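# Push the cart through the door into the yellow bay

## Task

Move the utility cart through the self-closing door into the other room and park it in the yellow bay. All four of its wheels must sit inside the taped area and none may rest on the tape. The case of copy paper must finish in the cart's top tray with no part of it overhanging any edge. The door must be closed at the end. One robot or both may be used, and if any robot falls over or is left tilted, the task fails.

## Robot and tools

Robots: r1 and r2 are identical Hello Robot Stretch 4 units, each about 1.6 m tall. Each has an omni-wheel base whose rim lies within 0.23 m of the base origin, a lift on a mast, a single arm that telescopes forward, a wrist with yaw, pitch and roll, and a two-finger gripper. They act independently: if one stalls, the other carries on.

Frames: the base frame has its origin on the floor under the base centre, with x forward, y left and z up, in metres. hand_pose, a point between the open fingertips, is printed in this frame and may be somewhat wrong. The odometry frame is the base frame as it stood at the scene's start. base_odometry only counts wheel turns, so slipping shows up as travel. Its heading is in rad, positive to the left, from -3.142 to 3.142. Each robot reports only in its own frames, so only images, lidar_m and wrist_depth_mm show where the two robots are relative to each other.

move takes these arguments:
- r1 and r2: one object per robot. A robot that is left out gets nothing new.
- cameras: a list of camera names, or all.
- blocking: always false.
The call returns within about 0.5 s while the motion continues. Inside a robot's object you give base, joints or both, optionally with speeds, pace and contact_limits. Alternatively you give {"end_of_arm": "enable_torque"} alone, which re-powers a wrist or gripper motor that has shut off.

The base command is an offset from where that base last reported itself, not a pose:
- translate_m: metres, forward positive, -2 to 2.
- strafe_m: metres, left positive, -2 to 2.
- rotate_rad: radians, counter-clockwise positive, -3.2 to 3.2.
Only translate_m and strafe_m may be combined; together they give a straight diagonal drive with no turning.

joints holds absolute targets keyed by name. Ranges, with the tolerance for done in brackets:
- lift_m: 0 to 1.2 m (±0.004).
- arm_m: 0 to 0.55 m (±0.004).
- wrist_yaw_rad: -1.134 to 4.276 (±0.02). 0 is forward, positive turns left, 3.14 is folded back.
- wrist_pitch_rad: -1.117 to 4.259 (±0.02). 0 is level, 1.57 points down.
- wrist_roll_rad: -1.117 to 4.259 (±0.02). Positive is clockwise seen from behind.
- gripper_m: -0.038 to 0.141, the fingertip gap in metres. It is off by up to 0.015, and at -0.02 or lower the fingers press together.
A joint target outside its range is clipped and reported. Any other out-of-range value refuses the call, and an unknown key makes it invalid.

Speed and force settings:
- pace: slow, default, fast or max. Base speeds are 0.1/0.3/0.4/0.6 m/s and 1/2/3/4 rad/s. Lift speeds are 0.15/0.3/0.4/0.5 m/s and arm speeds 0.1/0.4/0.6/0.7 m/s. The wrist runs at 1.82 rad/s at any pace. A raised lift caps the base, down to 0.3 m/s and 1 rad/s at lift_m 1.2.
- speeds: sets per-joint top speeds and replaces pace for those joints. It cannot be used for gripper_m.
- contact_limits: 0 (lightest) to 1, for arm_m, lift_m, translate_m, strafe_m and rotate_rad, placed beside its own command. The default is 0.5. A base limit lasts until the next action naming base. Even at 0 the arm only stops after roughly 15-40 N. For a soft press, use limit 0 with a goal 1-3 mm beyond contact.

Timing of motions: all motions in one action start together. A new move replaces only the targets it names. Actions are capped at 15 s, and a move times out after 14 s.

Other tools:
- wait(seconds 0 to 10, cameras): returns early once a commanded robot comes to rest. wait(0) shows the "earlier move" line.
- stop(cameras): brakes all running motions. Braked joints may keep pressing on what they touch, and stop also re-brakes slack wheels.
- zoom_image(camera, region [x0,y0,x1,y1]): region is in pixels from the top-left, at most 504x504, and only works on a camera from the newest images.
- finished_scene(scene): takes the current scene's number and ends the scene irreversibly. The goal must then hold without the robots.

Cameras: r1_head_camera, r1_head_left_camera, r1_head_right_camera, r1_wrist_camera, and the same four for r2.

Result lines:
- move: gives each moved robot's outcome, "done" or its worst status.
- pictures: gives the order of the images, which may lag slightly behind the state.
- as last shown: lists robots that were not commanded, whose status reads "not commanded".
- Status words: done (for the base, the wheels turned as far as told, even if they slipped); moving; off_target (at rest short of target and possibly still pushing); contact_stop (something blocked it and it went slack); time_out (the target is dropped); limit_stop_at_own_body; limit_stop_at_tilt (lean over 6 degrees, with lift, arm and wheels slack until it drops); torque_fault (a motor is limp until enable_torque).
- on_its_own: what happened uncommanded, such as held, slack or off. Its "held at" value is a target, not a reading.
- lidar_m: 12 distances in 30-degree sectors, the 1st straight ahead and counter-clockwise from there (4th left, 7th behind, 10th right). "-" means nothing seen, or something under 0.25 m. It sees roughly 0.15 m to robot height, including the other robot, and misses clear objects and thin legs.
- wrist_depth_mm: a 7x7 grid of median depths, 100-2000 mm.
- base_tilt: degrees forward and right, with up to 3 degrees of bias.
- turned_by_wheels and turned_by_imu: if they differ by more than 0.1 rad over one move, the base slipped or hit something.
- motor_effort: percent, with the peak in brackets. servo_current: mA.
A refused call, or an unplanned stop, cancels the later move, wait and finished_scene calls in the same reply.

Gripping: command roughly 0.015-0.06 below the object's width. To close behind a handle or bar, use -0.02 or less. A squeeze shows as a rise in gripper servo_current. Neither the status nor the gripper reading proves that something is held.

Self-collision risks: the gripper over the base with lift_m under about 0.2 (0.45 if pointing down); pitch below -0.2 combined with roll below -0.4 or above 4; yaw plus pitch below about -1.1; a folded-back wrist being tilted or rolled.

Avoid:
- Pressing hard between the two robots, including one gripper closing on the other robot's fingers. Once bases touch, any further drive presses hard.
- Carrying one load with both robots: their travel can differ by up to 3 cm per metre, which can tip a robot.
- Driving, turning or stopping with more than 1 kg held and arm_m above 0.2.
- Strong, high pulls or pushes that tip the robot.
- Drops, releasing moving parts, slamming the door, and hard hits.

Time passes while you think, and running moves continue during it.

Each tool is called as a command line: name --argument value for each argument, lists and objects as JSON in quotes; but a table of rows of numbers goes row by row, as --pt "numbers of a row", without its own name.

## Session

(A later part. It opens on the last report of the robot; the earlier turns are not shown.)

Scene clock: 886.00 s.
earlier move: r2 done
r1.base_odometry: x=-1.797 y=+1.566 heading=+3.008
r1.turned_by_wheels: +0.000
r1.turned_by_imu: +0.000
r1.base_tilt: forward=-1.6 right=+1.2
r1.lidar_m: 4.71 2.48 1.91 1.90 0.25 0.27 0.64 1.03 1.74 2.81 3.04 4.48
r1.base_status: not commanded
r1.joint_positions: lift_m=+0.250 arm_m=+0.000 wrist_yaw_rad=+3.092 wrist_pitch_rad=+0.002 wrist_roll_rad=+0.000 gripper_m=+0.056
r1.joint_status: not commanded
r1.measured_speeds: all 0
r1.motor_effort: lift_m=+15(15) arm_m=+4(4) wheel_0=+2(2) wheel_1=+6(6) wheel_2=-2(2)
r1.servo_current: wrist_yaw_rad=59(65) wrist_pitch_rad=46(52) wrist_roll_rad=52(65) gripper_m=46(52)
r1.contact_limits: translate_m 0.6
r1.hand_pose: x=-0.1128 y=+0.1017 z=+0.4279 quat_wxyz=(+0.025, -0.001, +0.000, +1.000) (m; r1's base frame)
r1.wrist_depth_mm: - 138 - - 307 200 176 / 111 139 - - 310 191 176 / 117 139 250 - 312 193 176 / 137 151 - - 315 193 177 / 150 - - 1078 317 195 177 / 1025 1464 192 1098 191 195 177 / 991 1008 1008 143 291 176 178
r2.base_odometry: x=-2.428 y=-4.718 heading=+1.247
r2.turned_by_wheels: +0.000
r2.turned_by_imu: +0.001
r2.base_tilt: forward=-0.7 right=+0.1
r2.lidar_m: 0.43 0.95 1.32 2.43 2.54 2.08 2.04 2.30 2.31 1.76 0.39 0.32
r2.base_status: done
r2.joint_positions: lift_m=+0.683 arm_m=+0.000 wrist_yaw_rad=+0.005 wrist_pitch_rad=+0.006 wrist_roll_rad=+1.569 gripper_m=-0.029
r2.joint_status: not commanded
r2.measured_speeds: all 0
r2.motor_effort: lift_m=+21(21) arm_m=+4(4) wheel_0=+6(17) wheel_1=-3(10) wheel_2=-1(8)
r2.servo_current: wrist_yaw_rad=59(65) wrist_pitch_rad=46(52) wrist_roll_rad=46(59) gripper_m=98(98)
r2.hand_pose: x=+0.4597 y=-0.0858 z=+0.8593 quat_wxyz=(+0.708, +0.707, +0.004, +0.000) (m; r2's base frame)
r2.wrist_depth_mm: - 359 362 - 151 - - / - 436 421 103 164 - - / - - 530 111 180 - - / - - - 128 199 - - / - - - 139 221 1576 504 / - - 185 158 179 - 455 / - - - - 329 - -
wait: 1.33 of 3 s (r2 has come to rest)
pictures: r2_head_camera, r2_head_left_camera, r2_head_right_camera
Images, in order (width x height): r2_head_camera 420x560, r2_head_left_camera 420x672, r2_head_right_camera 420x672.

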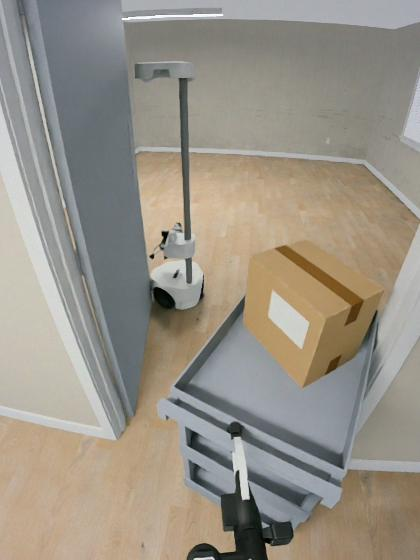

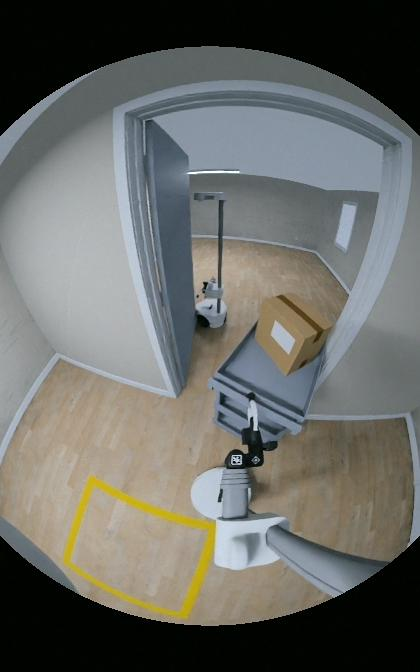

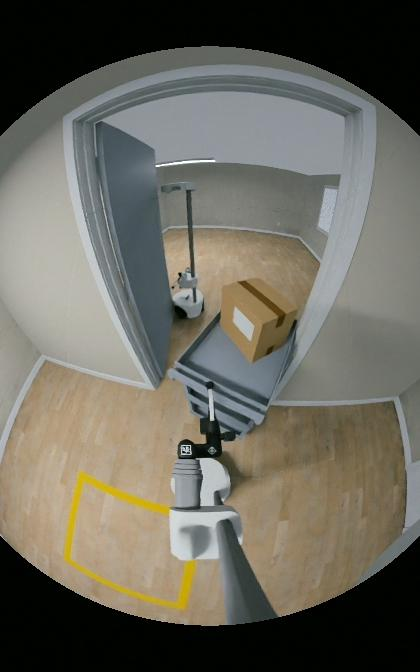

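move --blocking false --r2 '{"base":{"translate_m":-0.02,"strafe_m":-0.1},"pace":"slow"}' --cameras '[]'

wait --seconds 4 --cameras '["r2_head_camera","r2_head_right_camera"]'

zoom_image --camera "r2_head_right_camera" --region '[150, 250, 350, 460]'

Scene clock: 899.87 s.
move: r2 moving
r1: as last shown
r1.base_tilt: forward=-1.6 right=+1.3
r1.lidar_m: 4.71 2.49 1.94 1.90 0.25 0.25 0.61 0.99 1.75 2.83 3.04 4.53
r1.servo_current: wrist_yaw_rad=39(52) wrist_pitch_rad=39(52) wrist_roll_rad=39(52) gripper_m=39(46)
r1.contact_limits: translate_m 0.6
r1.wrist_depth_mm: - 138 - - 307 200 176 / 111 139 - - 310 192 176 / 117 138 250 - 312 193 176 / 136 151 - - 315 194 177 / 151 - - 1060 315 195 177 / 1008 1430 192 1118 190 195 177 / 1008 1008 1008 143 291 176 178
r2.base_odometry: x=-2.417 y=-4.725 heading=+1.248
r2.turned_by_wheels: +0.001
r2.turned_by_imu: +0.001
r2.base_tilt: forward=-0.7 right=+0.1
r2.lidar_m: 0.44 0.94 1.33 2.44 2.51 2.06 2.04 2.33 2.31 1.76 0.40 0.34
r2.base_status: translate_m moving; strafe_m moving
r2.joint_positions: lift_m=+0.683 arm_m=+0.000 wrist_yaw_rad=+0.005 wrist_pitch_rad=+0.006 wrist_roll_rad=+1.569 gripper_m=-0.029
r2.joint_status: not commanded
r2.measured_speeds: translate_m=-0.011 strafe_m=-0.051 rotate_rad=+0.001 lift_m=+0.000 arm_m=+0.000 wrist_yaw_rad=+0.000 wrist_pitch_rad=+0.000 wrist_roll_rad=+0.000
r2.motor_effort: lift_m=+21(21) arm_m=+4(4) wheel_0=+11(12) wheel_1=-8(8) wheel_2=+6(8)
r2.servo_current: wrist_yaw_rad=46(59) wrist_pitch_rad=46(52) wrist_roll_rad=46(59) gripper_m=98(104)
r2.hand_pose: x=+0.4597 y=-0.0858 z=+0.8593 quat_wxyz=(+0.708, +0.707, +0.004, +0.000) (m; r2's base frame)
r2.wrist_depth_mm: - 357 362 - 150 - - / - 421 421 102 163 - - / - - 525 110 179 - - / - - - 126 197 - - / - - - 138 220 1576 508 / - - 184 157 180 - 455 / - - - - - - -
pictures: none
No camera images: "cameras" was empty.

Scene clock: 901.60 s.
earlier move: r2 done
r1.base_odometry: x=-1.797 y=+1.566 heading=+3.008
r1.turned_by_wheels: +0.000
r1.turned_by_imu: +0.000
r1.base_tilt: forward=-1.6 right=+1.2
r1.lidar_m: 4.70 2.48 1.92 1.87 0.25 0.25 0.63 0.97 1.73 2.83 3.04 4.49
r1.base_status: not commanded
r1.joint_positions: lift_m=+0.250 arm_m=+0.000 wrist_yaw_rad=+3.092 wrist_pitch_rad=+0.002 wrist_roll_rad=+0.000 gripper_m=+0.056
r1.joint_status: not commanded
r1.measured_speeds: all 0
r1.motor_effort: lift_m=+15(15) arm_m=+4(4) wheel_0=+1(2) wheel_1=+6(6) wheel_2=-2(2)
r1.servo_current: wrist_yaw_rad=59(65) wrist_pitch_rad=46(52) wrist_roll_rad=59(65) gripper_m=46(46)
r1.contact_limits: translate_m 0.6
r1.hand_pose: x=-0.1128 y=+0.1017 z=+0.4279 quat_wxyz=(+0.025, -0.001, +0.000, +1.000) (m; r1's base frame)
r1.wrist_depth_mm: - 138 - - 306 200 176 / 111 139 - - 310 191 176 / 117 138 251 - 314 193 176 / 136 151 - - 315 194 176 / - - - 1060 317 195 177 / - 1499 191 1098 191 195 176 / 1025 1008 991 143 293 176 178
r2.base_odometry: x=-2.340 y=-4.769 heading=+1.248
r2.turned_by_wheels: +0.000
r2.turned_by_imu: +0.001
r2.base_tilt: forward=-0.7 right=+0.1
r2.lidar_m: 0.44 1.01 1.37 2.51 2.54 2.09 2.06 2.30 2.22 1.78 0.92 0.38
r2.base_status: done
r2.joint_positions: lift_m=+0.683 arm_m=+0.000 wrist_yaw_rad=+0.006 wrist_pitch_rad=+0.006 wrist_roll_rad=+1.569 gripper_m=-0.029
r2.joint_status: not commanded
r2.measured_speeds: all 0
r2.motor_effort: lift_m=+21(21) arm_m=+4(5) wheel_0=+11(14) wheel_1=-2(8) wheel_2=+8(8)
r2.servo_current: wrist_yaw_rad=33(59) wrist_pitch_rad=52(52) wrist_roll_rad=46(59) gripper_m=98(104)
r2.hand_pose: x=+0.4598 y=-0.0856 z=+0.8593 quat_wxyz=(+0.708, +0.707, +0.004, +0.000) (m; r2's base frame)
r2.wrist_depth_mm: - 424 421 116 172 - - / - 399 399 123 181 - - / - - 480 131 193 - - / - - 591 141 208 - - / - - - 154 224 1576 - / - - 187 167 180 1576 477 / - - - - - - -
wait: 1.73 of 4 s (r2 has come to rest)
pictures: r2_head_camera, r2_head_right_camera
Images, in order (width x height): r2_head_camera 420x560, r2_head_right_camera 420x672.

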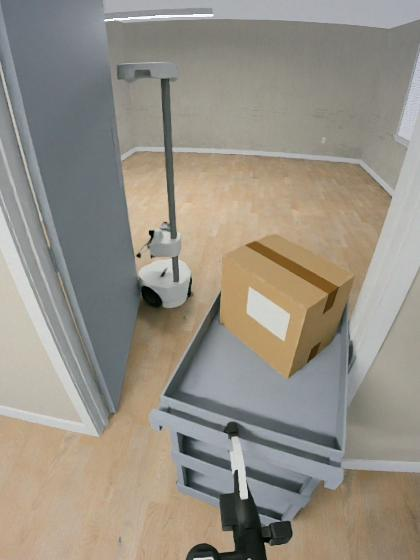

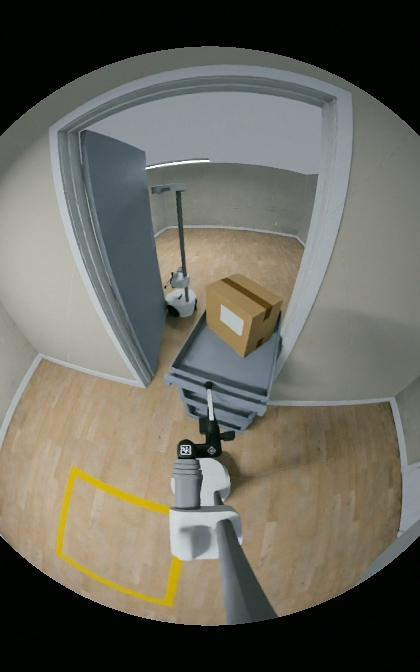

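Scaled by 2.400 from the camera's 420x672 image, which has a finer 600x960 frame.

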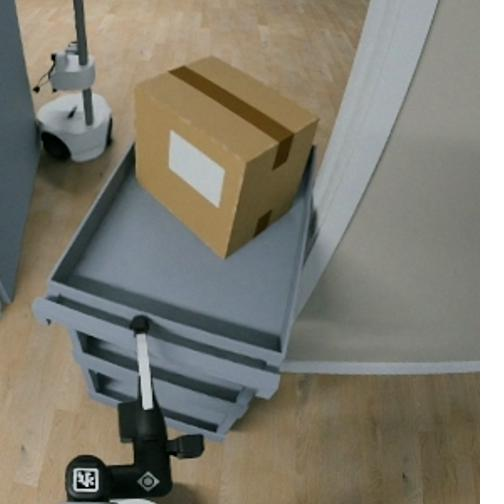

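move --blocking false --r2 '{"base":{"translate_m":-0.25,"strafe_m":0.05},"pace":"slow"}' --cameras '[]'

wait --seconds 6 --cameras '["r2_head_camera","r2_head_right_camera"]'

zoom_image --camera "r2_head_right_camera" --region '[150, 250, 350, 460]'

Scene clock: 907.40 s.
move: r2 moving
r1: as last shown
r1.base_tilt: forward=-1.6 right=+1.3
r1.lidar_m: 4.71 2.43 1.94 1.91 0.25 0.25 0.64 1.01 1.74 2.83 3.03 4.45
r1.servo_current: wrist_yaw_rad=52(59) wrist_pitch_rad=39(46) wrist_roll_rad=46(59) gripper_m=46(46)
r1.contact_limits: translate_m 0.6
r1.wrist_depth_mm: - 138 - - 307 200 176 / 111 138 - - 309 192 176 / 118 139 250 - 312 193 176 / 137 151 - - 315 194 176 / - - - 1060 317 195 177 / - 1464 192 1078 191 194 178 / 991 1008 1008 143 291 176 178
r2.base_odometry: x=-2.346 y=-4.780 heading=+1.248
r2.turned_by_wheels: +0.000
r2.turned_by_imu: +0.000
r2.base_tilt: forward=-0.6 right=+0.1
r2.lidar_m: 0.41 1.02 1.39 2.56 2.52 2.04 2.04 2.29 2.20 1.77 0.92 0.40
r2.base_status: translate_m moving; strafe_m moving
r2.joint_positions: lift_m=+0.683 arm_m=+0.000 wrist_yaw_rad=+0.004 wrist_pitch_rad=+0.006 wrist_roll_rad=+1.569 gripper_m=-0.029
r2.joint_status: not commanded
r2.measured_speeds: translate_m=-0.049 strafe_m=+0.010 rotate_rad=+0.001 lift_m=+0.000 arm_m=+0.000 wrist_yaw_rad=-0.038 wrist_pitch_rad=+0.000 wrist_roll_rad=+0.000
r2.motor_effort: lift_m=+21(21) arm_m=+4(4) wheel_0=-7(8) wheel_1=-6(7) wheel_2=+11(13)
r2.servo_current: wrist_yaw_rad=39(65) wrist_pitch_rad=52(59) wrist_roll_rad=39(59) gripper_m=98(98)
r2.hand_pose: x=+0.4596 y=-0.0863 z=+0.8593 quat_wxyz=(+0.708, +0.707, +0.003, -0.001) (m; r2's base frame)
r2.wrist_depth_mm: - 459 449 123 178 - - / - 404 404 128 187 - - / - 508 477 137 199 - - / - - 569 146 215 - - / - - - 156 226 1618 - / - - 185 170 179 1499 488 / - - - - 259 - -
pictures: none
No camera images: "cameras" was empty.

Scene clock: 910.70 s.
earlier move: r2 done
r1.base_odometry: x=-1.797 y=+1.566 heading=+3.008
r1.turned_by_wheels: +0.000
r1.turned_by_imu: +0.000
r1.base_tilt: forward=-1.6 right=+1.2
r1.lidar_m: 4.71 2.48 1.94 1.90 0.25 0.25 0.62 1.19 1.72 2.81 3.06 4.49
r1.base_status: not commanded
r1.joint_positions: lift_m=+0.250 arm_m=+0.000 wrist_yaw_rad=+3.092 wrist_pitch_rad=+0.002 wrist_roll_rad=+0.000 gripper_m=+0.056
r1.joint_status: not commanded
r1.measured_speeds: all 0
r1.motor_effort: lift_m=+15(15) arm_m=+4(4) wheel_0=+2(2) wheel_1=+6(6) wheel_2=-2(2)
r1.servo_current: wrist_yaw_rad=52(65) wrist_pitch_rad=46(46) wrist_roll_rad=39(72) gripper_m=46(52)
r1.contact_limits: translate_m 0.6
r1.hand_pose: x=-0.1128 y=+0.1017 z=+0.4279 quat_wxyz=(+0.025, -0.001, +0.000, +1.000) (m; r1's base frame)
r1.wrist_depth_mm: - 138 - - 306 200 176 / 111 139 - - 310 191 176 / 117 139 250 - 312 193 177 / 137 151 - - 315 193 176 / 1366 - - 1078 317 195 177 / 1336 1499 192 1098 191 195 177 / 1138 1025 1025 143 291 176 178
r2.base_odometry: x=-2.467 y=-4.990 heading=+1.247
r2.turned_by_wheels: +0.000
r2.turned_by_imu: -0.001
r2.base_tilt: forward=-0.7 right=+0.1
r2.lidar_m: 0.39 1.20 1.82 2.53 2.22 1.82 1.81 2.03 2.18 2.17 1.24 0.42
r2.base_status: done
r2.joint_positions: lift_m=+0.683 arm_m=+0.000 wrist_yaw_rad=-0.001 wrist_pitch_rad=+0.006 wrist_roll_rad=+1.569 gripper_m=-0.029
r2.joint_status: not commanded
r2.measured_speeds: all 0
r2.motor_effort: lift_m=+21(21) arm_m=+4(4) wheel_0=-7(13) wheel_1=-5(9) wheel_2=+4(13)
r2.servo_current: wrist_yaw_rad=52(65) wrist_pitch_rad=46(59) wrist_roll_rad=39(65) gripper_m=85(104)
r2.hand_pose: x=+0.4592 y=-0.0877 z=+0.8593 quat_wxyz=(+0.708, +0.707, +0.002, -0.002) (m; r2's base frame)
r2.wrist_depth_mm: - - - 146 201 668 - / - - 466 151 208 768 - / - 455 449 154 214 - - / - - 517 160 221 820 - / - - 603 168 230 - - / - - 183 173 179 - - / - - - - - - -
wait: 3.30 of 6 s (r2 has come to rest)
pictures: r2_head_camera, r2_head_right_camera
Images, in order (width x height): r2_head_camera 420x560, r2_head_right_camera 420x672.

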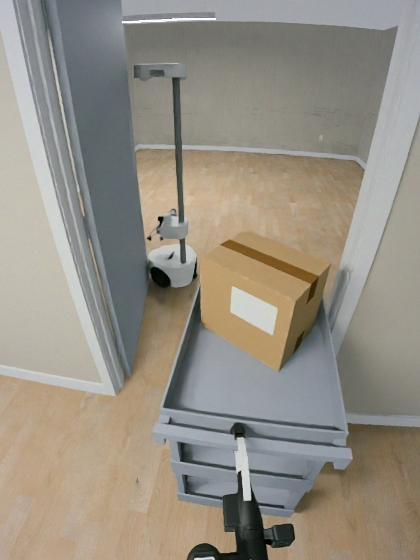

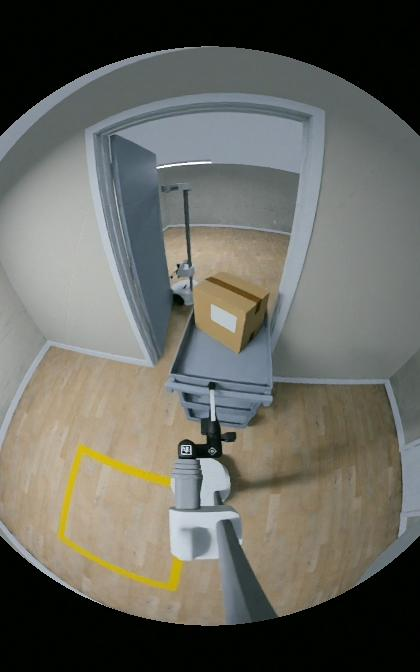

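Scaled by 2.400 from the camera's 420x672 image, which has a finer 600x960 frame.

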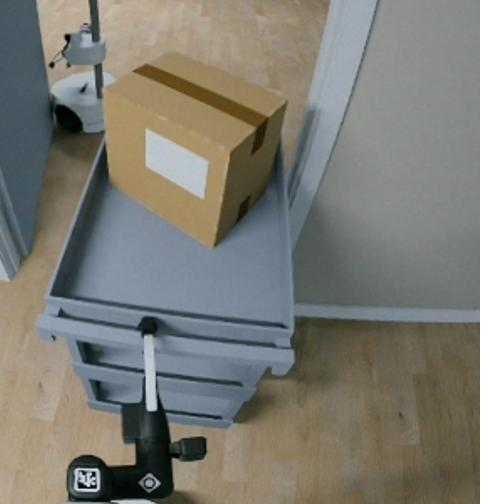

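move --blocking false --r2 '{"base":{"translate_m":-0.4,"strafe_m":0.1},"pace":"slow"}' --cameras '[]'

wait --seconds 8 --cameras '["r2_head_camera","r2_head_right_camera","r2_head_left_camera"]'

Scene clock: 949.70 s.
move: r2 moving
r1: as last shown
r1.base_tilt: forward=-1.6 right=+1.3
r1.lidar_m: 4.69 2.46 1.92 1.89 0.25 0.25 0.63 1.18 1.73 2.82 3.04 4.53
r1.motor_effort: lift_m=+15(15) arm_m=+4(4) wheel_0=+2(2) wheel_1=+5(6) wheel_2=-2(2)
r1.servo_current: wrist_yaw_rad=39(72) wrist_pitch_rad=46(46) wrist_roll_rad=65(65) gripper_m=39(46)
r1.contact_limits: translate_m 0.6
r1.wrist_depth_mm: - 138 - - 307 200 177 / 111 138 - - 310 191 176 / 117 139 251 - 314 193 176 / 137 151 - - 315 194 176 / 1281 - - 1078 317 195 177 / 1308 1464 192 1098 191 195 178 / 1138 991 991 143 293 176 178
r2.base_odometry: x=-2.474 y=-5.001 heading=+1.247
r2.turned_by_wheels: -0.001
r2.turned_by_imu: +0.000
r2.base_tilt: forward=-0.7 right=+0.0
r2.lidar_m: 0.40 1.21 1.80 2.53 2.19 1.81 1.79 2.02 2.22 2.20 1.24 0.40
r2.base_status: translate_m moving; strafe_m moving
r2.joint_positions: lift_m=+0.683 arm_m=+0.000 wrist_yaw_rad=-0.001 wrist_pitch_rad=+0.006 wrist_roll_rad=+1.569 gripper_m=-0.029
r2.joint_status: not commanded
r2.measured_speeds: translate_m=-0.049 strafe_m=+0.012 rotate_rad=+0.002 lift_m=+0.000 arm_m=+0.000 wrist_yaw_rad=+0.000 wrist_pitch_rad=+0.000 wrist_roll_rad=+0.000
r2.motor_effort: lift_m=+21(21) arm_m=+4(4) wheel_0=-7(12) wheel_1=-5(8) wheel_2=+9(9)
r2.servo_current: wrist_yaw_rad=39(52) wrist_pitch_rad=46(52) wrist_roll_rad=46(59) gripper_m=98(98)
r2.hand_pose: x=+0.4592 y=-0.0877 z=+0.8593 quat_wxyz=(+0.708, +0.707, +0.002, -0.002) (m; r2's base frame)
r2.wrist_depth_mm: - - - 147 202 654 - / - - 473 152 208 778 - / - 459 449 156 216 - - / - - 512 160 222 842 - / - - 603 168 229 - - / - - 184 173 180 - 512 / - - - - - - -
pictures: none
No camera images: "cameras" was empty.

Scene clock: 954.57 s.
earlier move: r2 done
r1.base_odometry: x=-1.797 y=+1.566 heading=+3.008
r1.turned_by_wheels: +0.000
r1.turned_by_imu: +0.000
r1.base_tilt: forward=-1.6 right=+1.3
r1.lidar_m: 4.71 2.46 1.95 1.89 0.25 0.27 0.60 1.42 1.76 2.83 3.05 4.48
r1.base_status: not commanded
r1.joint_positions: lift_m=+0.250 arm_m=+0.000 wrist_yaw_rad=+3.092 wrist_pitch_rad=+0.002 wrist_roll_rad=+0.000 gripper_m=+0.056
r1.joint_status: not commanded
r1.measured_speeds: all 0
r1.motor_effort: lift_m=+15(15) arm_m=+4(4) wheel_0=+2(2) wheel_1=+5(6) wheel_2=-2(2)
r1.servo_current: wrist_yaw_rad=46(72) wrist_pitch_rad=39(52) wrist_roll_rad=46(65) gripper_m=39(52)
r1.contact_limits: translate_m 0.6
r1.hand_pose: x=-0.1128 y=+0.1017 z=+0.4279 quat_wxyz=(+0.025, -0.001, +0.000, +1.000) (m; r1's base frame)
r1.wrist_depth_mm: - 138 - - 306 201 175 / 111 138 - - 310 191 176 / 117 139 251 - 314 193 176 / 136 151 - - 315 194 177 / - - - 1078 317 195 177 / 1618 1576 194 1118 191 195 178 / 1138 1008 1008 143 293 176 178
r2.base_odometry: x=-2.689 y=-5.337 heading=+1.247
r2.turned_by_wheels: +0.000
r2.turned_by_imu: -0.001
r2.base_tilt: forward=-0.7 right=+0.1
r2.lidar_m: 0.40 1.54 2.50 2.50 1.71 1.41 1.40 1.56 2.22 2.21 1.74 0.43
r2.base_status: done
r2.joint_positions: lift_m=+0.683 arm_m=+0.000 wrist_yaw_rad=-0.001 wrist_pitch_rad=+0.006 wrist_roll_rad=+1.569 gripper_m=-0.029
r2.joint_status: not commanded
r2.measured_speeds: all 0
r2.motor_effort: lift_m=+21(21) arm_m=+5(5) wheel_0=-5(14) wheel_1=-5(8) wheel_2=+4(10)
r2.servo_current: wrist_yaw_rad=52(65) wrist_pitch_rad=46(52) wrist_roll_rad=52(59) gripper_m=85(104)
r2.hand_pose: x=+0.4592 y=-0.0877 z=+0.8593 quat_wxyz=(+0.708, +0.707, +0.002, -0.002) (m; r2's base frame)
r2.wrist_depth_mm: - - - 174 234 1618 - / - - - 175 234 750 - / - - 496 174 235 842 - / - - 480 233 233 842 - / - - 525 173 233 831 - / - - 185 173 179 - - / - - - - - - 496
wait: 4.87 of 8 s (r2 has come to rest)
pictures: r2_head_camera, r2_head_left_camera, r2_head_right_camera
Images, in order (width x height): r2_head_camera 420x560, r2_head_left_camera 420x672, r2_head_right_camera 420x672.

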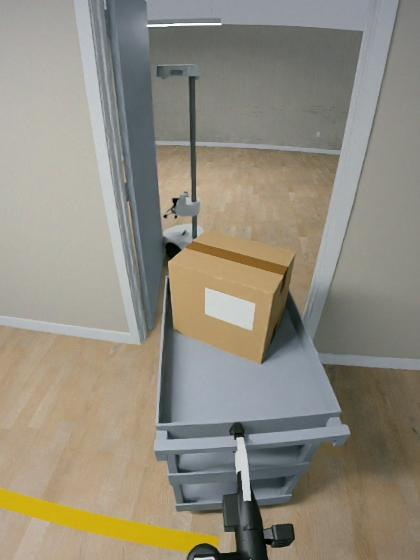

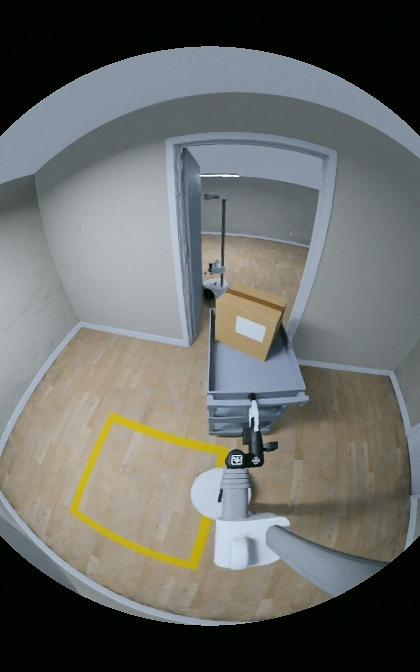

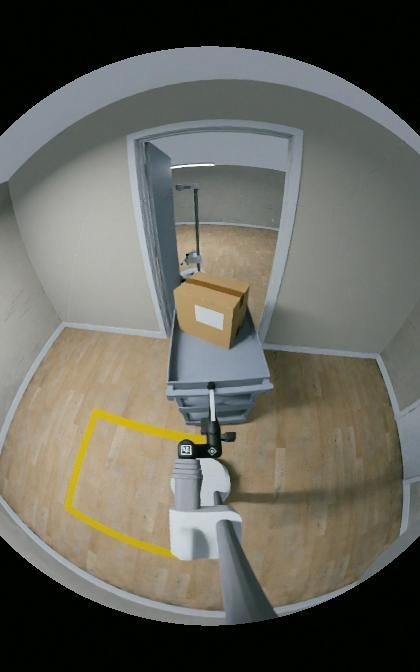

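move --blocking false --r2 '{"base":{"translate_m":-0.25,"strafe_m":0.1},"pace":"slow"}' --cameras '[]'

wait --seconds 8 --cameras '["r2_head_camera","r2_head_left_camera"]'

Scene clock: 961.10 s.
move: r2 moving
r1: as last shown
r1.lidar_m: 4.69 2.48 1.95 1.91 0.25 0.27 0.64 1.45 1.73 2.82 3.04 4.48
r1.motor_effort: lift_m=+15(15) arm_m=+4(4) wheel_0=+2(2) wheel_1=+6(6) wheel_2=-2(2)
r1.servo_current: wrist_yaw_rad=52(59) wrist_pitch_rad=39(46) wrist_roll_rad=39(65) gripper_m=39(46)
r1.contact_limits: translate_m 0.6
r1.wrist_depth_mm: - 138 - - 307 200 176 / 111 139 - - 312 192 176 / 117 139 251 - 312 193 177 / 137 152 - - 314 193 177 / - - - 1060 317 195 177 / 1618 1618 194 1098 191 194 177 / 1138 1008 1025 143 291 177 178
r2.base_odometry: x=-2.698 y=-5.347 heading=+1.246
r2.turned_by_wheels: -0.001
r2.turned_by_imu: +0.000
r2.base_tilt: forward=-0.7 right=+0.1
r2.lidar_m: 0.38 1.57 2.52 2.50 1.68 1.40 1.40 1.54 2.22 2.22 1.75 0.45
r2.base_status: translate_m moving; strafe_m moving
r2.joint_positions: lift_m=+0.683 arm_m=+0.000 wrist_yaw_rad=-0.001 wrist_pitch_rad=+0.006 wrist_roll_rad=+1.569 gripper_m=-0.029
r2.joint_status: not commanded
r2.measured_speeds: translate_m=-0.050 strafe_m=+0.020 rotate_rad=+0.000 lift_m=+0.000 arm_m=+0.000 wrist_yaw_rad=+0.000 wrist_pitch_rad=+0.000 wrist_roll_rad=+0.000
r2.motor_effort: lift_m=+21(21) arm_m=+4(4) wheel_0=-9(11) wheel_1=-5(7) wheel_2=+8(10)
r2.servo_current: wrist_yaw_rad=39(52) wrist_pitch_rad=46(52) wrist_roll_rad=39(59) gripper_m=91(98)
r2.hand_pose: x=+0.4592 y=-0.0877 z=+0.8593 quat_wxyz=(+0.708, +0.707, +0.002, -0.002) (m; r2's base frame)
r2.wrist_depth_mm: - - - 175 235 1661 - / - - - 175 236 768 - / - - 496 174 234 831 - / - - 477 234 234 842 - / - - 530 174 234 - - / - - 185 173 180 - - / - - - - - - 500
pictures: none
No camera images: "cameras" was empty.

Scene clock: 964.50 s.
earlier move: r2 done
r1.base_odometry: x=-1.797 y=+1.566 heading=+3.008
r1.turned_by_wheels: +0.000
r1.turned_by_imu: +0.000
r1.base_tilt: forward=-1.6 right=+1.3
r1.lidar_m: 4.69 2.48 1.96 1.89 0.25 0.25 0.65 1.44 1.73 2.83 3.03 4.52
r1.base_status: not commanded
r1.joint_positions: lift_m=+0.250 arm_m=+0.000 wrist_yaw_rad=+3.092 wrist_pitch_rad=+0.002 wrist_roll_rad=+0.000 gripper_m=+0.056
r1.joint_status: not commanded
r1.measured_speeds: all 0
r1.motor_effort: lift_m=+15(15) arm_m=+4(4) wheel_0=+1(2) wheel_1=+6(6) wheel_2=-2(2)
r1.servo_current: wrist_yaw_rad=46(65) wrist_pitch_rad=46(52) wrist_roll_rad=39(65) gripper_m=39(46)
r1.contact_limits: translate_m 0.6
r1.hand_pose: x=-0.1128 y=+0.1017 z=+0.4279 quat_wxyz=(+0.025, -0.001, +0.000, +1.000) (m; r1's base frame)
r1.wrist_depth_mm: - 138 - - 309 200 176 / 111 139 - - 312 192 176 / 117 139 249 - 310 193 176 / 136 151 - - 314 194 177 / - - - 1060 317 195 176 / 1576 1576 194 1098 191 195 177 / 1138 991 1008 143 293 176 178
r2.base_odometry: x=-2.863 y=-5.542 heading=+1.246
r2.turned_by_wheels: +0.000
r2.turned_by_imu: +0.000
r2.base_tilt: forward=-0.6 right=+0.0
r2.lidar_m: 0.37 1.87 2.47 2.45 1.40 1.15 1.12 1.25 2.02 2.26 2.07 0.42
r2.base_status: done
r2.joint_positions: lift_m=+0.683 arm_m=+0.000 wrist_yaw_rad=-0.001 wrist_pitch_rad=+0.006 wrist_roll_rad=+1.569 gripper_m=-0.029
r2.joint_status: not commanded
r2.measured_speeds: all 0
r2.motor_effort: lift_m=+21(21) arm_m=+4(5) wheel_0=-6(12) wheel_1=-4(7) wheel_2=+4(10)
r2.servo_current: wrist_yaw_rad=65(65) wrist_pitch_rad=46(52) wrist_roll_rad=39(65) gripper_m=98(104)
r2.hand_pose: x=+0.4592 y=-0.0877 z=+0.8593 quat_wxyz=(+0.708, +0.707, +0.002, -0.002) (m; r2's base frame)
r2.wrist_depth_mm: - - - 187 250 1537 1160 / - - - 185 246 1618 - / - - 585 181 242 831 - / - - 473 179 238 831 - / - - 504 177 235 831 - / 1464 - 186 173 179 - - / - - - - - - -
wait: 3.40 of 8 s (r2 has come to rest)
pictures: r2_head_camera, r2_head_left_camera
Images, in order (width x height): r2_head_camera 420x560, r2_head_left_camera 420x672.

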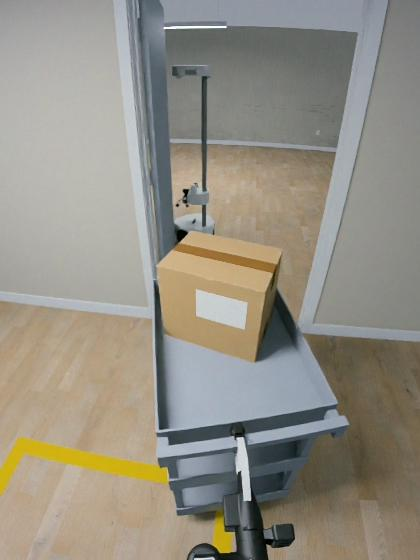

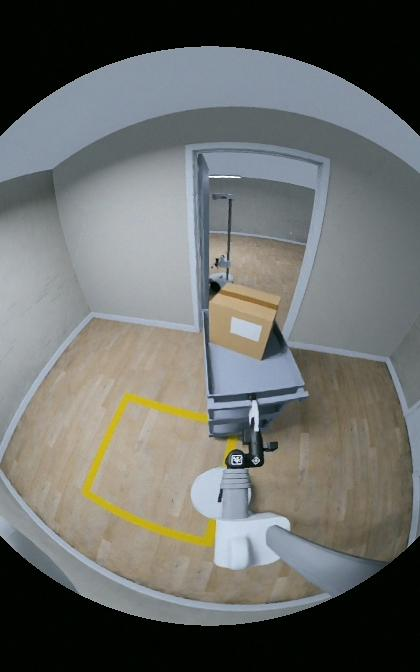

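move --blocking false --r2 '{"base":{"translate_m":-0.257,"strafe_m":0.509},"pace":"slow"}' --cameras '[]'

wait --seconds 9 --cameras '["r2_head_camera","r2_head_left_camera"]'

Scene clock: 978.03 s.
move: r2 moving
r1: as last shown
r1.lidar_m: 4.70 2.48 1.94 1.90 0.25 0.25 0.63 1.44 1.73 2.82 3.01 4.48
r1.motor_effort: lift_m=+15(15) arm_m=+4(4) wheel_0=+2(2) wheel_1=+6(6) wheel_2=-2(2)
r1.servo_current: wrist_yaw_rad=78(78) wrist_pitch_rad=39(46) wrist_roll_rad=39(65) gripper_m=39(52)
r1.contact_limits: translate_m 0.6
r1.wrist_depth_mm: - 138 - - 306 200 176 / 110 138 - - 312 192 176 / 117 139 248 - 312 193 176 / 136 151 - - 315 194 177 / - - - 1098 315 195 177 / 1537 1618 193 1098 191 194 177 / 1138 1008 1008 143 293 176 178
r2.base_odometry: x=-2.876 y=-5.544 heading=+1.247
r2.turned_by_wheels: +0.000
r2.turned_by_imu: +0.001
r2.base_tilt: forward=-0.7 right=+0.0
r2.lidar_m: 0.38 1.91 2.46 2.44 1.38 1.14 1.11 1.27 2.03 2.25 2.05 0.44
r2.base_status: translate_m moving; strafe_m moving
r2.joint_positions: lift_m=+0.683 arm_m=+0.000 wrist_yaw_rad=-0.001 wrist_pitch_rad=+0.006 wrist_roll_rad=+1.569 gripper_m=-0.029
r2.joint_status: not commanded
r2.measured_speeds: translate_m=-0.022 strafe_m=+0.044 rotate_rad=-0.001 lift_m=+0.000 arm_m=+0.000 wrist_yaw_rad=+0.000 wrist_pitch_rad=+0.000 wrist_roll_rad=+0.000
r2.motor_effort: lift_m=+21(21) arm_m=+4(5) wheel_0=-6(13) wheel_1=+7(8) wheel_2=+8(8)
r2.servo_current: wrist_yaw_rad=59(59) wrist_pitch_rad=46(52) wrist_roll_rad=46(52) gripper_m=91(98)
r2.hand_pose: x=+0.4592 y=-0.0878 z=+0.8593 quat_wxyz=(+0.708, +0.707, +0.002, -0.002) (m; r2's base frame)
r2.wrist_depth_mm: - - - 186 248 1576 1138 / - - - 184 244 1708 - / - - 569 180 241 831 - / - - 477 178 238 842 - / 1499 - 508 176 234 831 - / - - 185 173 179 - - / - - - - - - -
pictures: none
No camera images: "cameras" was empty.

Scene clock: 984.50 s.
earlier move: r2 done
r1.base_odometry: x=-1.797 y=+1.566 heading=+3.008
r1.turned_by_wheels: +0.000
r1.turned_by_imu: +0.000
r1.base_tilt: forward=-1.6 right=+1.3
r1.lidar_m: 4.70 2.45 1.93 1.90 0.25 0.26 0.62 1.44 1.73 2.82 3.03 4.49
r1.base_status: not commanded
r1.joint_positions: lift_m=+0.250 arm_m=+0.000 wrist_yaw_rad=+3.092 wrist_pitch_rad=+0.002 wrist_roll_rad=+0.000 gripper_m=+0.056
r1.joint_status: not commanded
r1.measured_speeds: all 0
r1.motor_effort: lift_m=+15(15) arm_m=+4(4) wheel_0=+1(2) wheel_1=+6(6) wheel_2=-2(2)
r1.servo_current: wrist_yaw_rad=52(78) wrist_pitch_rad=46(52) wrist_roll_rad=46(78) gripper_m=39(52)
r1.contact_limits: translate_m 0.6
r1.hand_pose: x=-0.1128 y=+0.1017 z=+0.4279 quat_wxyz=(+0.025, -0.001, +0.000, +1.000) (m; r1's base frame)
r1.wrist_depth_mm: - 138 - - 306 200 176 / 110 138 - 1025 312 191 176 / 117 139 250 1025 314 193 176 / 136 151 - 1025 315 195 176 / - - - 1078 317 195 177 / 1576 1576 194 1098 191 194 177 / 1138 1008 1025 143 291 176 178
r2.base_odometry: x=-3.427 y=-5.623 heading=+1.247
r2.turned_by_wheels: +0.000
r2.turned_by_imu: -0.001
r2.base_tilt: forward=-0.6 right=+0.1
r2.lidar_m: 0.44 2.24 2.01 1.89 1.00 0.78 0.78 0.90 1.42 2.74 0.42 0.35
r2.base_status: done
r2.joint_positions: lift_m=+0.683 arm_m=+0.000 wrist_yaw_rad=-0.003 wrist_pitch_rad=+0.006 wrist_roll_rad=+1.569 gripper_m=-0.029
r2.joint_status: not commanded
r2.measured_speeds: all 0
r2.motor_effort: lift_m=+21(21) arm_m=+4(5) wheel_0=-5(13) wheel_1=+3(8) wheel_2=+5(8)
r2.servo_current: wrist_yaw_rad=52(59) wrist_pitch_rad=39(59) wrist_roll_rad=46(65) gripper_m=91(104)
r2.hand_pose: x=+0.4590 y=-0.0882 z=+0.8593 quat_wxyz=(+0.708, +0.707, +0.001, -0.003) (m; r2's base frame)
r2.wrist_depth_mm: 1661 373 370 106 163 - - / 1708 430 418 118 175 - - / 1708 - 512 125 190 - - / - - 615 136 206 - - / - - - 149 224 1576 512 / - - 181 168 179 1661 1182 / - - - - - - 1098
wait: 6.47 of 9 s (r2 has come to rest)
pictures: r2_head_camera, r2_head_left_camera
Images, in order (width x height): r2_head_camera 420x560, r2_head_left_camera 420x672.

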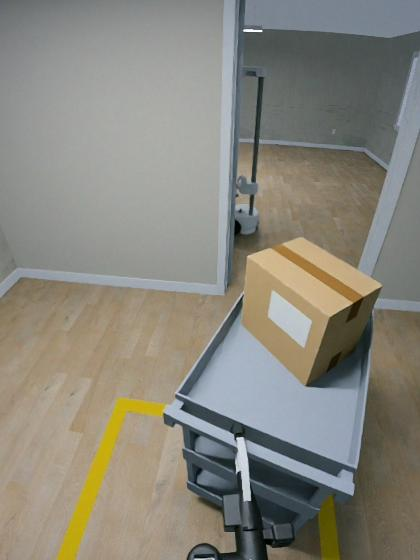

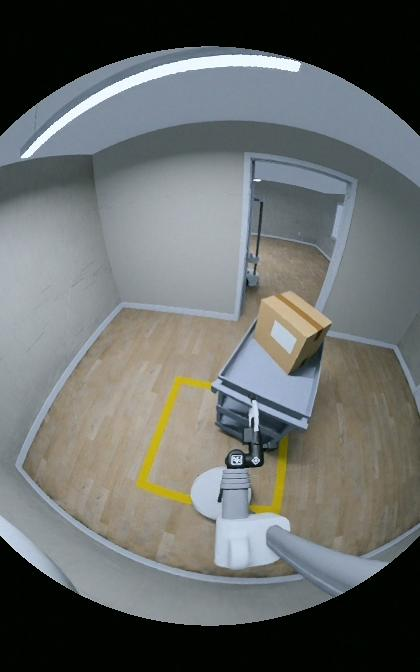

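move --blocking false --r2 '{"base":{"translate_m":-0.354,"strafe_m":0.25},"pace":"slow"}' --cameras '[]'

wait --seconds 9 --cameras '["r2_head_camera","r2_head_left_camera"]'

Scene clock: 994.87 s.
move: r2 moving
r1: as last shown
r1.lidar_m: 4.72 2.45 1.94 1.90 0.25 0.25 0.65 1.43 1.75 2.82 3.06 4.49
r1.servo_current: wrist_yaw_rad=52(72) wrist_pitch_rad=46(52) wrist_roll_rad=46(72) gripper_m=39(46)
r1.contact_limits: translate_m 0.6
r1.wrist_depth_mm: - 138 - - 306 200 176 / 111 138 - 1008 310 192 176 / 117 139 251 991 314 193 177 / 136 151 - 1042 315 193 177 / - - - 1078 319 195 177 / 1618 1618 193 1118 191 195 177 / 1138 991 991 143 293 176 178
r2.base_odometry: x=-3.438 y=-5.631 heading=+1.247
r2.turned_by_wheels: +0.000
r2.turned_by_imu: +0.001
r2.base_tilt: forward=-0.6 right=+0.1
r2.lidar_m: 0.42 2.25 2.01 1.88 0.96 0.78 0.77 0.87 1.38 2.76 0.40 0.38
r2.base_status: translate_m moving; strafe_m moving
r2.joint_positions: lift_m=+0.683 arm_m=+0.000 wrist_yaw_rad=-0.003 wrist_pitch_rad=+0.006 wrist_roll_rad=+1.569 gripper_m=-0.029
r2.joint_status: not commanded
r2.measured_speeds: translate_m=-0.044 strafe_m=+0.031 rotate_rad=-0.001 lift_m=+0.000 arm_m=+0.000 wrist_yaw_rad=+0.000 wrist_pitch_rad=+0.000 wrist_roll_rad=+0.000
r2.motor_effort: lift_m=+21(21) arm_m=+4(4) wheel_0=-10(13) wheel_1=+4(5) wheel_2=+9(10)
r2.servo_current: wrist_yaw_rad=46(59) wrist_pitch_rad=46(52) wrist_roll_rad=46(59) gripper_m=98(98)
r2.hand_pose: x=+0.4590 y=-0.0882 z=+0.8593 quat_wxyz=(+0.708, +0.707, +0.001, -0.003) (m; r2's base frame)
r2.wrist_depth_mm: 1661 368 370 105 162 - - / 1708 436 427 116 174 - - / 1708 - 517 124 189 - - / - - 621 135 205 - - / - - - 148 225 1618 504 / - - 181 167 180 1618 1205 / 1983 - - - - - 1078
pictures: none
No camera images: "cameras" was empty.

Scene clock: 999.90 s.
earlier move: r2 done
r1.base_odometry: x=-1.797 y=+1.566 heading=+3.008
r1.turned_by_wheels: +0.000
r1.turned_by_imu: +0.000
r1.base_tilt: forward=-1.6 right=+1.3
r1.lidar_m: 4.71 2.49 1.94 1.90 0.25 0.27 0.62 1.43 1.73 2.82 3.07 4.46
r1.base_status: not commanded
r1.joint_positions: lift_m=+0.250 arm_m=+0.000 wrist_yaw_rad=+3.092 wrist_pitch_rad=+0.002 wrist_roll_rad=+0.000 gripper_m=+0.056
r1.joint_status: not commanded
r1.measured_speeds: all 0
r1.motor_effort: lift_m=+15(15) arm_m=+4(4) wheel_0=+1(2) wheel_1=+6(6) wheel_2=-2(2)
r1.servo_current: wrist_yaw_rad=39(72) wrist_pitch_rad=39(52) wrist_roll_rad=46(72) gripper_m=39(52)
r1.contact_limits: translate_m 0.6
r1.hand_pose: x=-0.1128 y=+0.1017 z=+0.4279 quat_wxyz=(+0.025, -0.001, +0.000, +1.000) (m; r1's base frame)
r1.wrist_depth_mm: - 138 - - 306 200 176 / 111 138 - - 310 191 176 / 117 139 251 - 314 194 177 / 137 151 - - 315 193 176 / - - - 1060 317 195 177 / 1618 1618 193 1078 190 195 177 / 1118 1008 991 143 291 176 177
r2.base_odometry: x=-3.777 y=-5.879 heading=+1.247
r2.turned_by_wheels: +0.000
r2.turned_by_imu: +0.001
r2.base_tilt: forward=-0.7 right=+0.1
r2.lidar_m: 0.44 2.26 1.82 0.98 0.52 0.41 0.39 0.46 0.73 2.92 0.36 0.35
r2.base_status: done
r2.joint_positions: lift_m=+0.683 arm_m=+0.000 wrist_yaw_rad=-0.001 wrist_pitch_rad=+0.006 wrist_roll_rad=+1.569 gripper_m=-0.029
r2.joint_status: not commanded
r2.measured_speeds: all 0
r2.motor_effort: lift_m=+21(21) arm_m=+4(5) wheel_0=-2(13) wheel_1=+4(7) wheel_2=+6(13)
r2.servo_current: wrist_yaw_rad=33(65) wrist_pitch_rad=52(52) wrist_roll_rad=46(65) gripper_m=98(104)
r2.hand_pose: x=+0.4592 y=-0.0876 z=+0.8593 quat_wxyz=(+0.708, +0.707, +0.002, -0.002) (m; r2's base frame)
r2.wrist_depth_mm: - 359 362 - 149 - - / - 455 436 103 163 - - / - - 559 110 179 - - / - - - 126 199 1576 - / - - - 139 223 1618 484 / - - 187 159 180 1618 1205 / - - - - 334 - 338
wait: 5.03 of 9 s (r2 has come to rest)
pictures: r2_head_camera, r2_head_left_camera
Images, in order (width x height): r2_head_camera 420x560, r2_head_left_camera 420x672.

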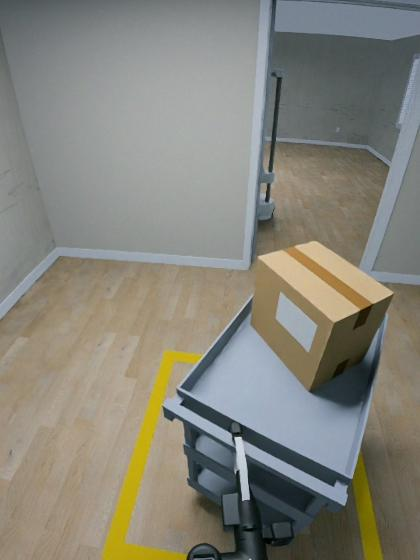

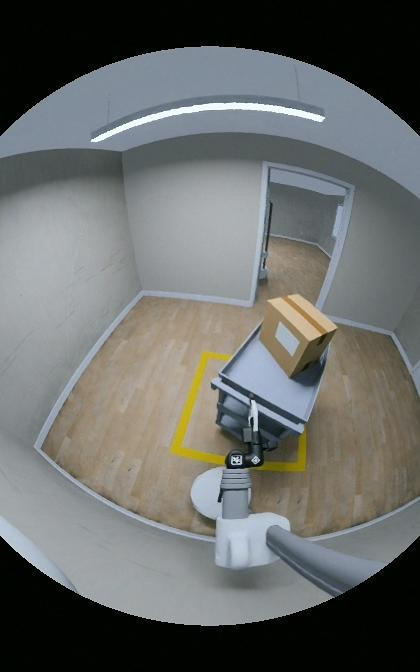

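move --blocking false --r2 '{"base":{"translate_m":-0.05,"strafe_m":-0.255},"pace":"slow"}' --cameras '[]'

wait --seconds 9 --cameras '["r2_head_camera","r2_head_left_camera","r2_head_right_camera"]'

Scene clock: 1005.53 s.
move: r2 moving
r1: as last shown
r1.base_tilt: forward=-1.6 right=+1.2
r1.lidar_m: 4.70 2.46 1.94 1.90 0.25 0.27 0.63 1.43 1.77 2.82 3.05 4.50
r1.motor_effort: lift_m=+15(15) arm_m=+4(4) wheel_0=+2(2) wheel_1=+6(6) wheel_2=-2(2)
r1.servo_current: wrist_yaw_rad=39(78) wrist_pitch_rad=39(46) wrist_roll_rad=52(65) gripper_m=39(46)
r1.contact_limits: translate_m 0.6
r1.wrist_depth_mm: - 138 - - 307 200 176 / 111 138 - - 310 191 176 / 117 139 250 - 310 193 176 / 136 151 - - 314 193 176 / - - - 1078 317 194 177 / 1618 1618 193 1098 190 195 177 / 1118 991 1008 143 291 176 178
r2.base_odometry: x=-3.766 y=-5.886 heading=+1.249
r2.turned_by_wheels: +0.001
r2.turned_by_imu: +0.002
r2.base_tilt: forward=-0.7 right=+0.1
r2.lidar_m: 0.46 2.26 1.83 0.98 0.50 0.40 0.40 0.46 0.72 2.91 0.37 0.36
r2.base_status: translate_m moving; strafe_m moving
r2.joint_positions: lift_m=+0.683 arm_m=+0.000 wrist_yaw_rad=+0.004 wrist_pitch_rad=+0.006 wrist_roll_rad=+1.569 gripper_m=-0.029
r2.joint_status: not commanded
r2.measured_speeds: translate_m=-0.010 strafe_m=-0.049 rotate_rad=+0.000 lift_m=+0.000 arm_m=+0.000 wrist_yaw_rad=+0.010 wrist_pitch_rad=+0.000 wrist_roll_rad=+0.000
r2.motor_effort: lift_m=+21(21) arm_m=+4(4) wheel_0=+9(14) wheel_1=-6(8) wheel_2=+8(9)
r2.servo_current: wrist_yaw_rad=46(59) wrist_pitch_rad=52(52) wrist_roll_rad=46(59) gripper_m=91(98)
r2.hand_pose: x=+0.4596 y=-0.0863 z=+0.8593 quat_wxyz=(+0.708, +0.707, +0.003, -0.001) (m; r2's base frame)
r2.wrist_depth_mm: 1921 357 359 - 146 - - / - 452 436 - 160 - - / - - 554 108 176 - - / - - - 121 196 1618 - / - - - 136 220 1618 484 / - - 187 158 180 1618 1205 / - - - - 336 - 342
pictures: none
No camera images: "cameras" was empty.

Scene clock: 1008.87 s.
earlier move: r2 done
r1.base_odometry: x=-1.797 y=+1.566 heading=+3.008
r1.turned_by_wheels: +0.000
r1.turned_by_imu: +0.000
r1.base_tilt: forward=-1.6 right=+1.3
r1.lidar_m: 4.69 2.51 1.94 1.89 0.25 0.26 0.62 1.45 1.74 2.83 3.05 4.50
r1.base_status: not commanded
r1.joint_positions: lift_m=+0.250 arm_m=+0.000 wrist_yaw_rad=+3.092 wrist_pitch_rad=+0.002 wrist_roll_rad=+0.000 gripper_m=+0.056
r1.joint_status: not commanded
r1.measured_speeds: all 0
r1.motor_effort: lift_m=+15(15) arm_m=+4(4) wheel_0=+1(2) wheel_1=+6(6) wheel_2=-2(2)
r1.servo_current: wrist_yaw_rad=46(78) wrist_pitch_rad=46(52) wrist_roll_rad=46(65) gripper_m=39(46)
r1.contact_limits: translate_m 0.6
r1.hand_pose: x=-0.1128 y=+0.1017 z=+0.4279 quat_wxyz=(+0.025, -0.001, +0.000, +1.000) (m; r1's base frame)
r1.wrist_depth_mm: - 138 - - 306 200 176 / 111 138 - 991 310 191 176 / 117 139 251 1025 312 193 176 / 136 151 - 1042 314 195 176 / - - - 1078 317 194 177 / 1618 1618 194 1118 191 195 178 / 1138 1008 1008 143 293 176 178
r2.base_odometry: x=-3.551 y=-6.007 heading=+1.248
r2.turned_by_wheels: +0.000
r2.turned_by_imu: +0.001
r2.base_tilt: forward=-0.7 right=+0.1
r2.lidar_m: 0.40 2.56 2.10 0.96 0.48 0.40 0.40 0.46 0.70 2.68 2.94 0.41
r2.base_status: done
r2.joint_positions: lift_m=+0.683 arm_m=+0.000 wrist_yaw_rad=+0.004 wrist_pitch_rad=+0.006 wrist_roll_rad=+1.569 gripper_m=-0.029
r2.joint_status: not commanded
r2.measured_speeds: all 0
r2.motor_effort: lift_m=+21(21) arm_m=+4(5) wheel_0=+7(17) wheel_1=-3(9) wheel_2=+7(10)
r2.servo_current: wrist_yaw_rad=52(65) wrist_pitch_rad=39(59) wrist_roll_rad=52(65) gripper_m=91(104)
r2.hand_pose: x=+0.4596 y=-0.0861 z=+0.8593 quat_wxyz=(+0.708, +0.707, +0.004, +0.000) (m; r2's base frame)
r2.wrist_depth_mm: - - - 145 200 - - / - 504 445 149 206 768 - / - 477 452 154 213 - - / - - 517 159 220 842 - / - - 609 167 229 - - / - - 186 172 179 1576 492 / - - - - - - 1182
wait: 3.33 of 9 s (r2 has come to rest)
pictures: r2_head_camera, r2_head_left_camera, r2_head_right_camera
Images, in order (width x height): r2_head_camera 420x560, r2_head_left_camera 420x672, r2_head_right_camera 420x672.

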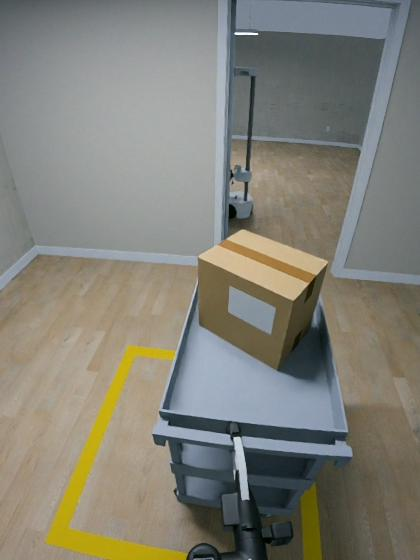

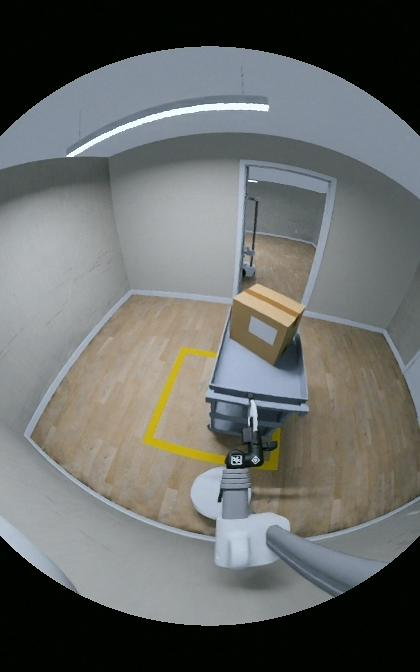

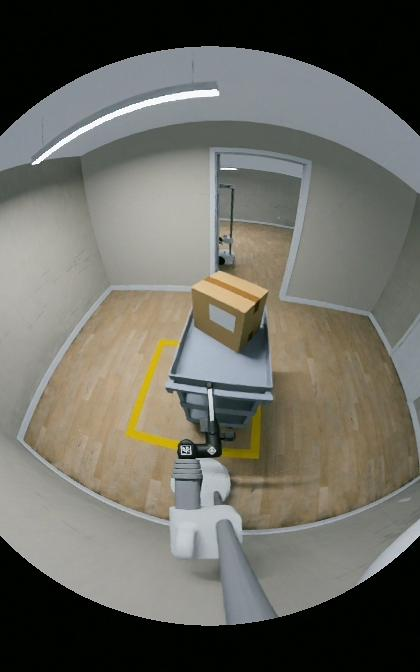

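move --blocking false --r2 '{"base":{"translate_m":-0.03,"strafe_m":-0.25},"pace":"slow"}' --cameras '[]'

wait --seconds 9 --cameras '["r2_head_camera","r2_head_left_camera","r2_head_right_camera"]'

Scene clock: 1017.80 s.
move: r2 moving
r1: as last shown
r1.base_tilt: forward=-1.6 right=+1.2
r1.lidar_m: 4.70 2.49 1.95 1.91 0.25 0.27 0.63 1.44 1.72 2.83 3.03 4.47
r1.servo_current: wrist_yaw_rad=65(65) wrist_pitch_rad=39(46) wrist_roll_rad=59(65) gripper_m=39(46)
r1.contact_limits: translate_m 0.6
r1.wrist_depth_mm: - 138 - - 306 201 175 / 111 138 - 1025 310 193 176 / 117 139 250 1008 312 193 176 / 137 151 - 1060 314 193 176 / - - - 1078 317 194 177 / 1576 1576 193 1098 191 194 177 / 1138 1025 1025 143 291 176 177
r2.base_odometry: x=-3.539 y=-6.013 heading=+1.249
r2.turned_by_wheels: +0.001
r2.turned_by_imu: +0.002
r2.base_tilt: forward=-0.7 right=+0.1
r2.lidar_m: 0.41 2.55 2.10 0.93 0.49 0.39 0.39 0.43 0.71 2.66 2.94 0.42
r2.base_status: translate_m moving; strafe_m moving
r2.joint_positions: lift_m=+0.683 arm_m=+0.000 wrist_yaw_rad=+0.004 wrist_pitch_rad=+0.006 wrist_roll_rad=+1.569 gripper_m=-0.029
r2.joint_status: not commanded
r2.measured_speeds: translate_m=-0.007 strafe_m=-0.053 rotate_rad=+0.001 lift_m=+0.000 arm_m=+0.000 wrist_yaw_rad=+0.000 wrist_pitch_rad=+0.000 wrist_roll_rad=+0.000
r2.motor_effort: lift_m=+21(21) arm_m=+4(4) wheel_0=+9(12) wheel_1=-7(8) wheel_2=+6(8)
r2.servo_current: wrist_yaw_rad=52(59) wrist_pitch_rad=46(52) wrist_roll_rad=46(52) gripper_m=98(98)
r2.hand_pose: x=+0.4596 y=-0.0861 z=+0.8593 quat_wxyz=(+0.708, +0.707, +0.004, +0.000) (m; r2's base frame)
r2.wrist_depth_mm: - - - 146 202 - - / - 517 459 151 208 768 - / - 480 455 155 214 - - / - - 517 160 222 809 - / - - 603 167 228 - - / - - 186 172 180 1708 496 / - - - - - - 1182
pictures: none
No camera images: "cameras" was empty.

Scene clock: 1021.03 s.
earlier move: r2 done
r1.base_odometry: x=-1.797 y=+1.566 heading=+3.008
r1.turned_by_wheels: +0.000
r1.turned_by_imu: +0.000
r1.base_tilt: forward=-1.6 right=+1.3
r1.lidar_m: 4.71 2.48 1.92 1.91 0.25 0.26 0.62 1.43 1.75 2.83 3.03 4.48
r1.base_status: not commanded
r1.joint_positions: lift_m=+0.250 arm_m=+0.000 wrist_yaw_rad=+3.092 wrist_pitch_rad=+0.002 wrist_roll_rad=+0.000 gripper_m=+0.056
r1.joint_status: not commanded
r1.measured_speeds: all 0
r1.motor_effort: lift_m=+15(15) arm_m=+4(4) wheel_0=+1(2) wheel_1=+5(6) wheel_2=-2(2)
r1.servo_current: wrist_yaw_rad=46(65) wrist_pitch_rad=46(52) wrist_roll_rad=59(78) gripper_m=46(46)
r1.contact_limits: translate_m 0.6
r1.hand_pose: x=-0.1128 y=+0.1017 z=+0.4279 quat_wxyz=(+0.025, -0.001, +0.000, +1.000) (m; r1's base frame)
r1.wrist_depth_mm: - 138 - - 306 200 176 / 111 138 - - 307 191 176 / 118 139 250 1025 312 193 176 / 136 151 - 559 314 194 176 / - - - 1078 317 195 177 / 1576 1576 193 1078 191 195 177 / 1138 991 1008 143 293 176 177
r2.base_odometry: x=-3.323 y=-6.115 heading=+1.249
r2.turned_by_wheels: +0.000
r2.turned_by_imu: +0.000
r2.base_tilt: forward=-0.6 right=+0.0
r2.lidar_m: 0.37 2.67 2.33 1.02 0.52 0.41 0.38 0.47 0.75 2.41 2.67 0.45
r2.base_status: done
r2.joint_positions: lift_m=+0.683 arm_m=+0.000 wrist_yaw_rad=+0.004 wrist_pitch_rad=+0.006 wrist_roll_rad=+1.569 gripper_m=-0.029
r2.joint_status: not commanded
r2.measured_speeds: all 0
r2.motor_effort: lift_m=+21(21) arm_m=+4(5) wheel_0=+6(13) wheel_1=-3(8) wheel_2=+5(8)
r2.servo_current: wrist_yaw_rad=52(59) wrist_pitch_rad=46(52) wrist_roll_rad=46(78) gripper_m=98(98)
r2.hand_pose: x=+0.4596 y=-0.0861 z=+0.8593 quat_wxyz=(+0.708, +0.707, +0.004, +0.000) (m; r2's base frame)
r2.wrist_depth_mm: - - - 195 257 1661 1160 / - - - 191 251 1756 521 / - - 668 185 247 820 - / - - 477 181 242 842 - / - - 496 177 236 - - / - - 186 173 180 - - / - - 580 - 225 - -
wait: 3.23 of 9 s (r2 has come to rest)
pictures: r2_head_camera, r2_head_left_camera, r2_head_right_camera
Images, in order (width x height): r2_head_camera 420x560, r2_head_left_camera 420x672, r2_head_right_camera 420x672.

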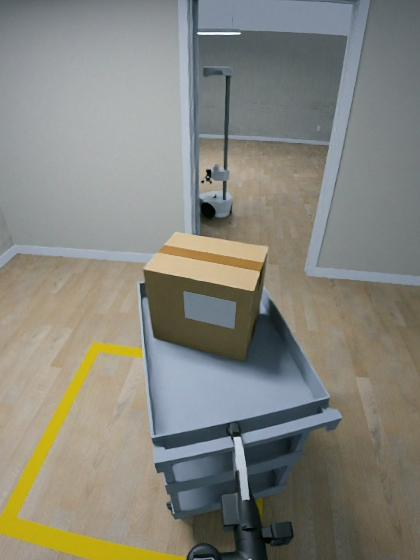

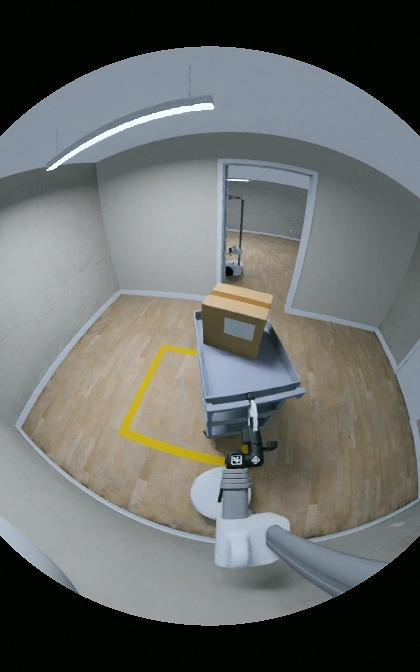

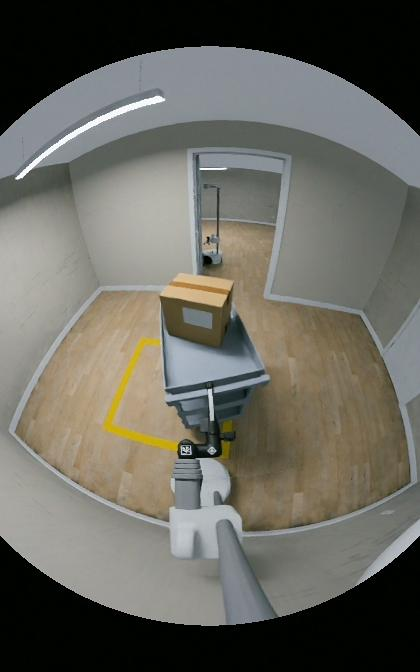

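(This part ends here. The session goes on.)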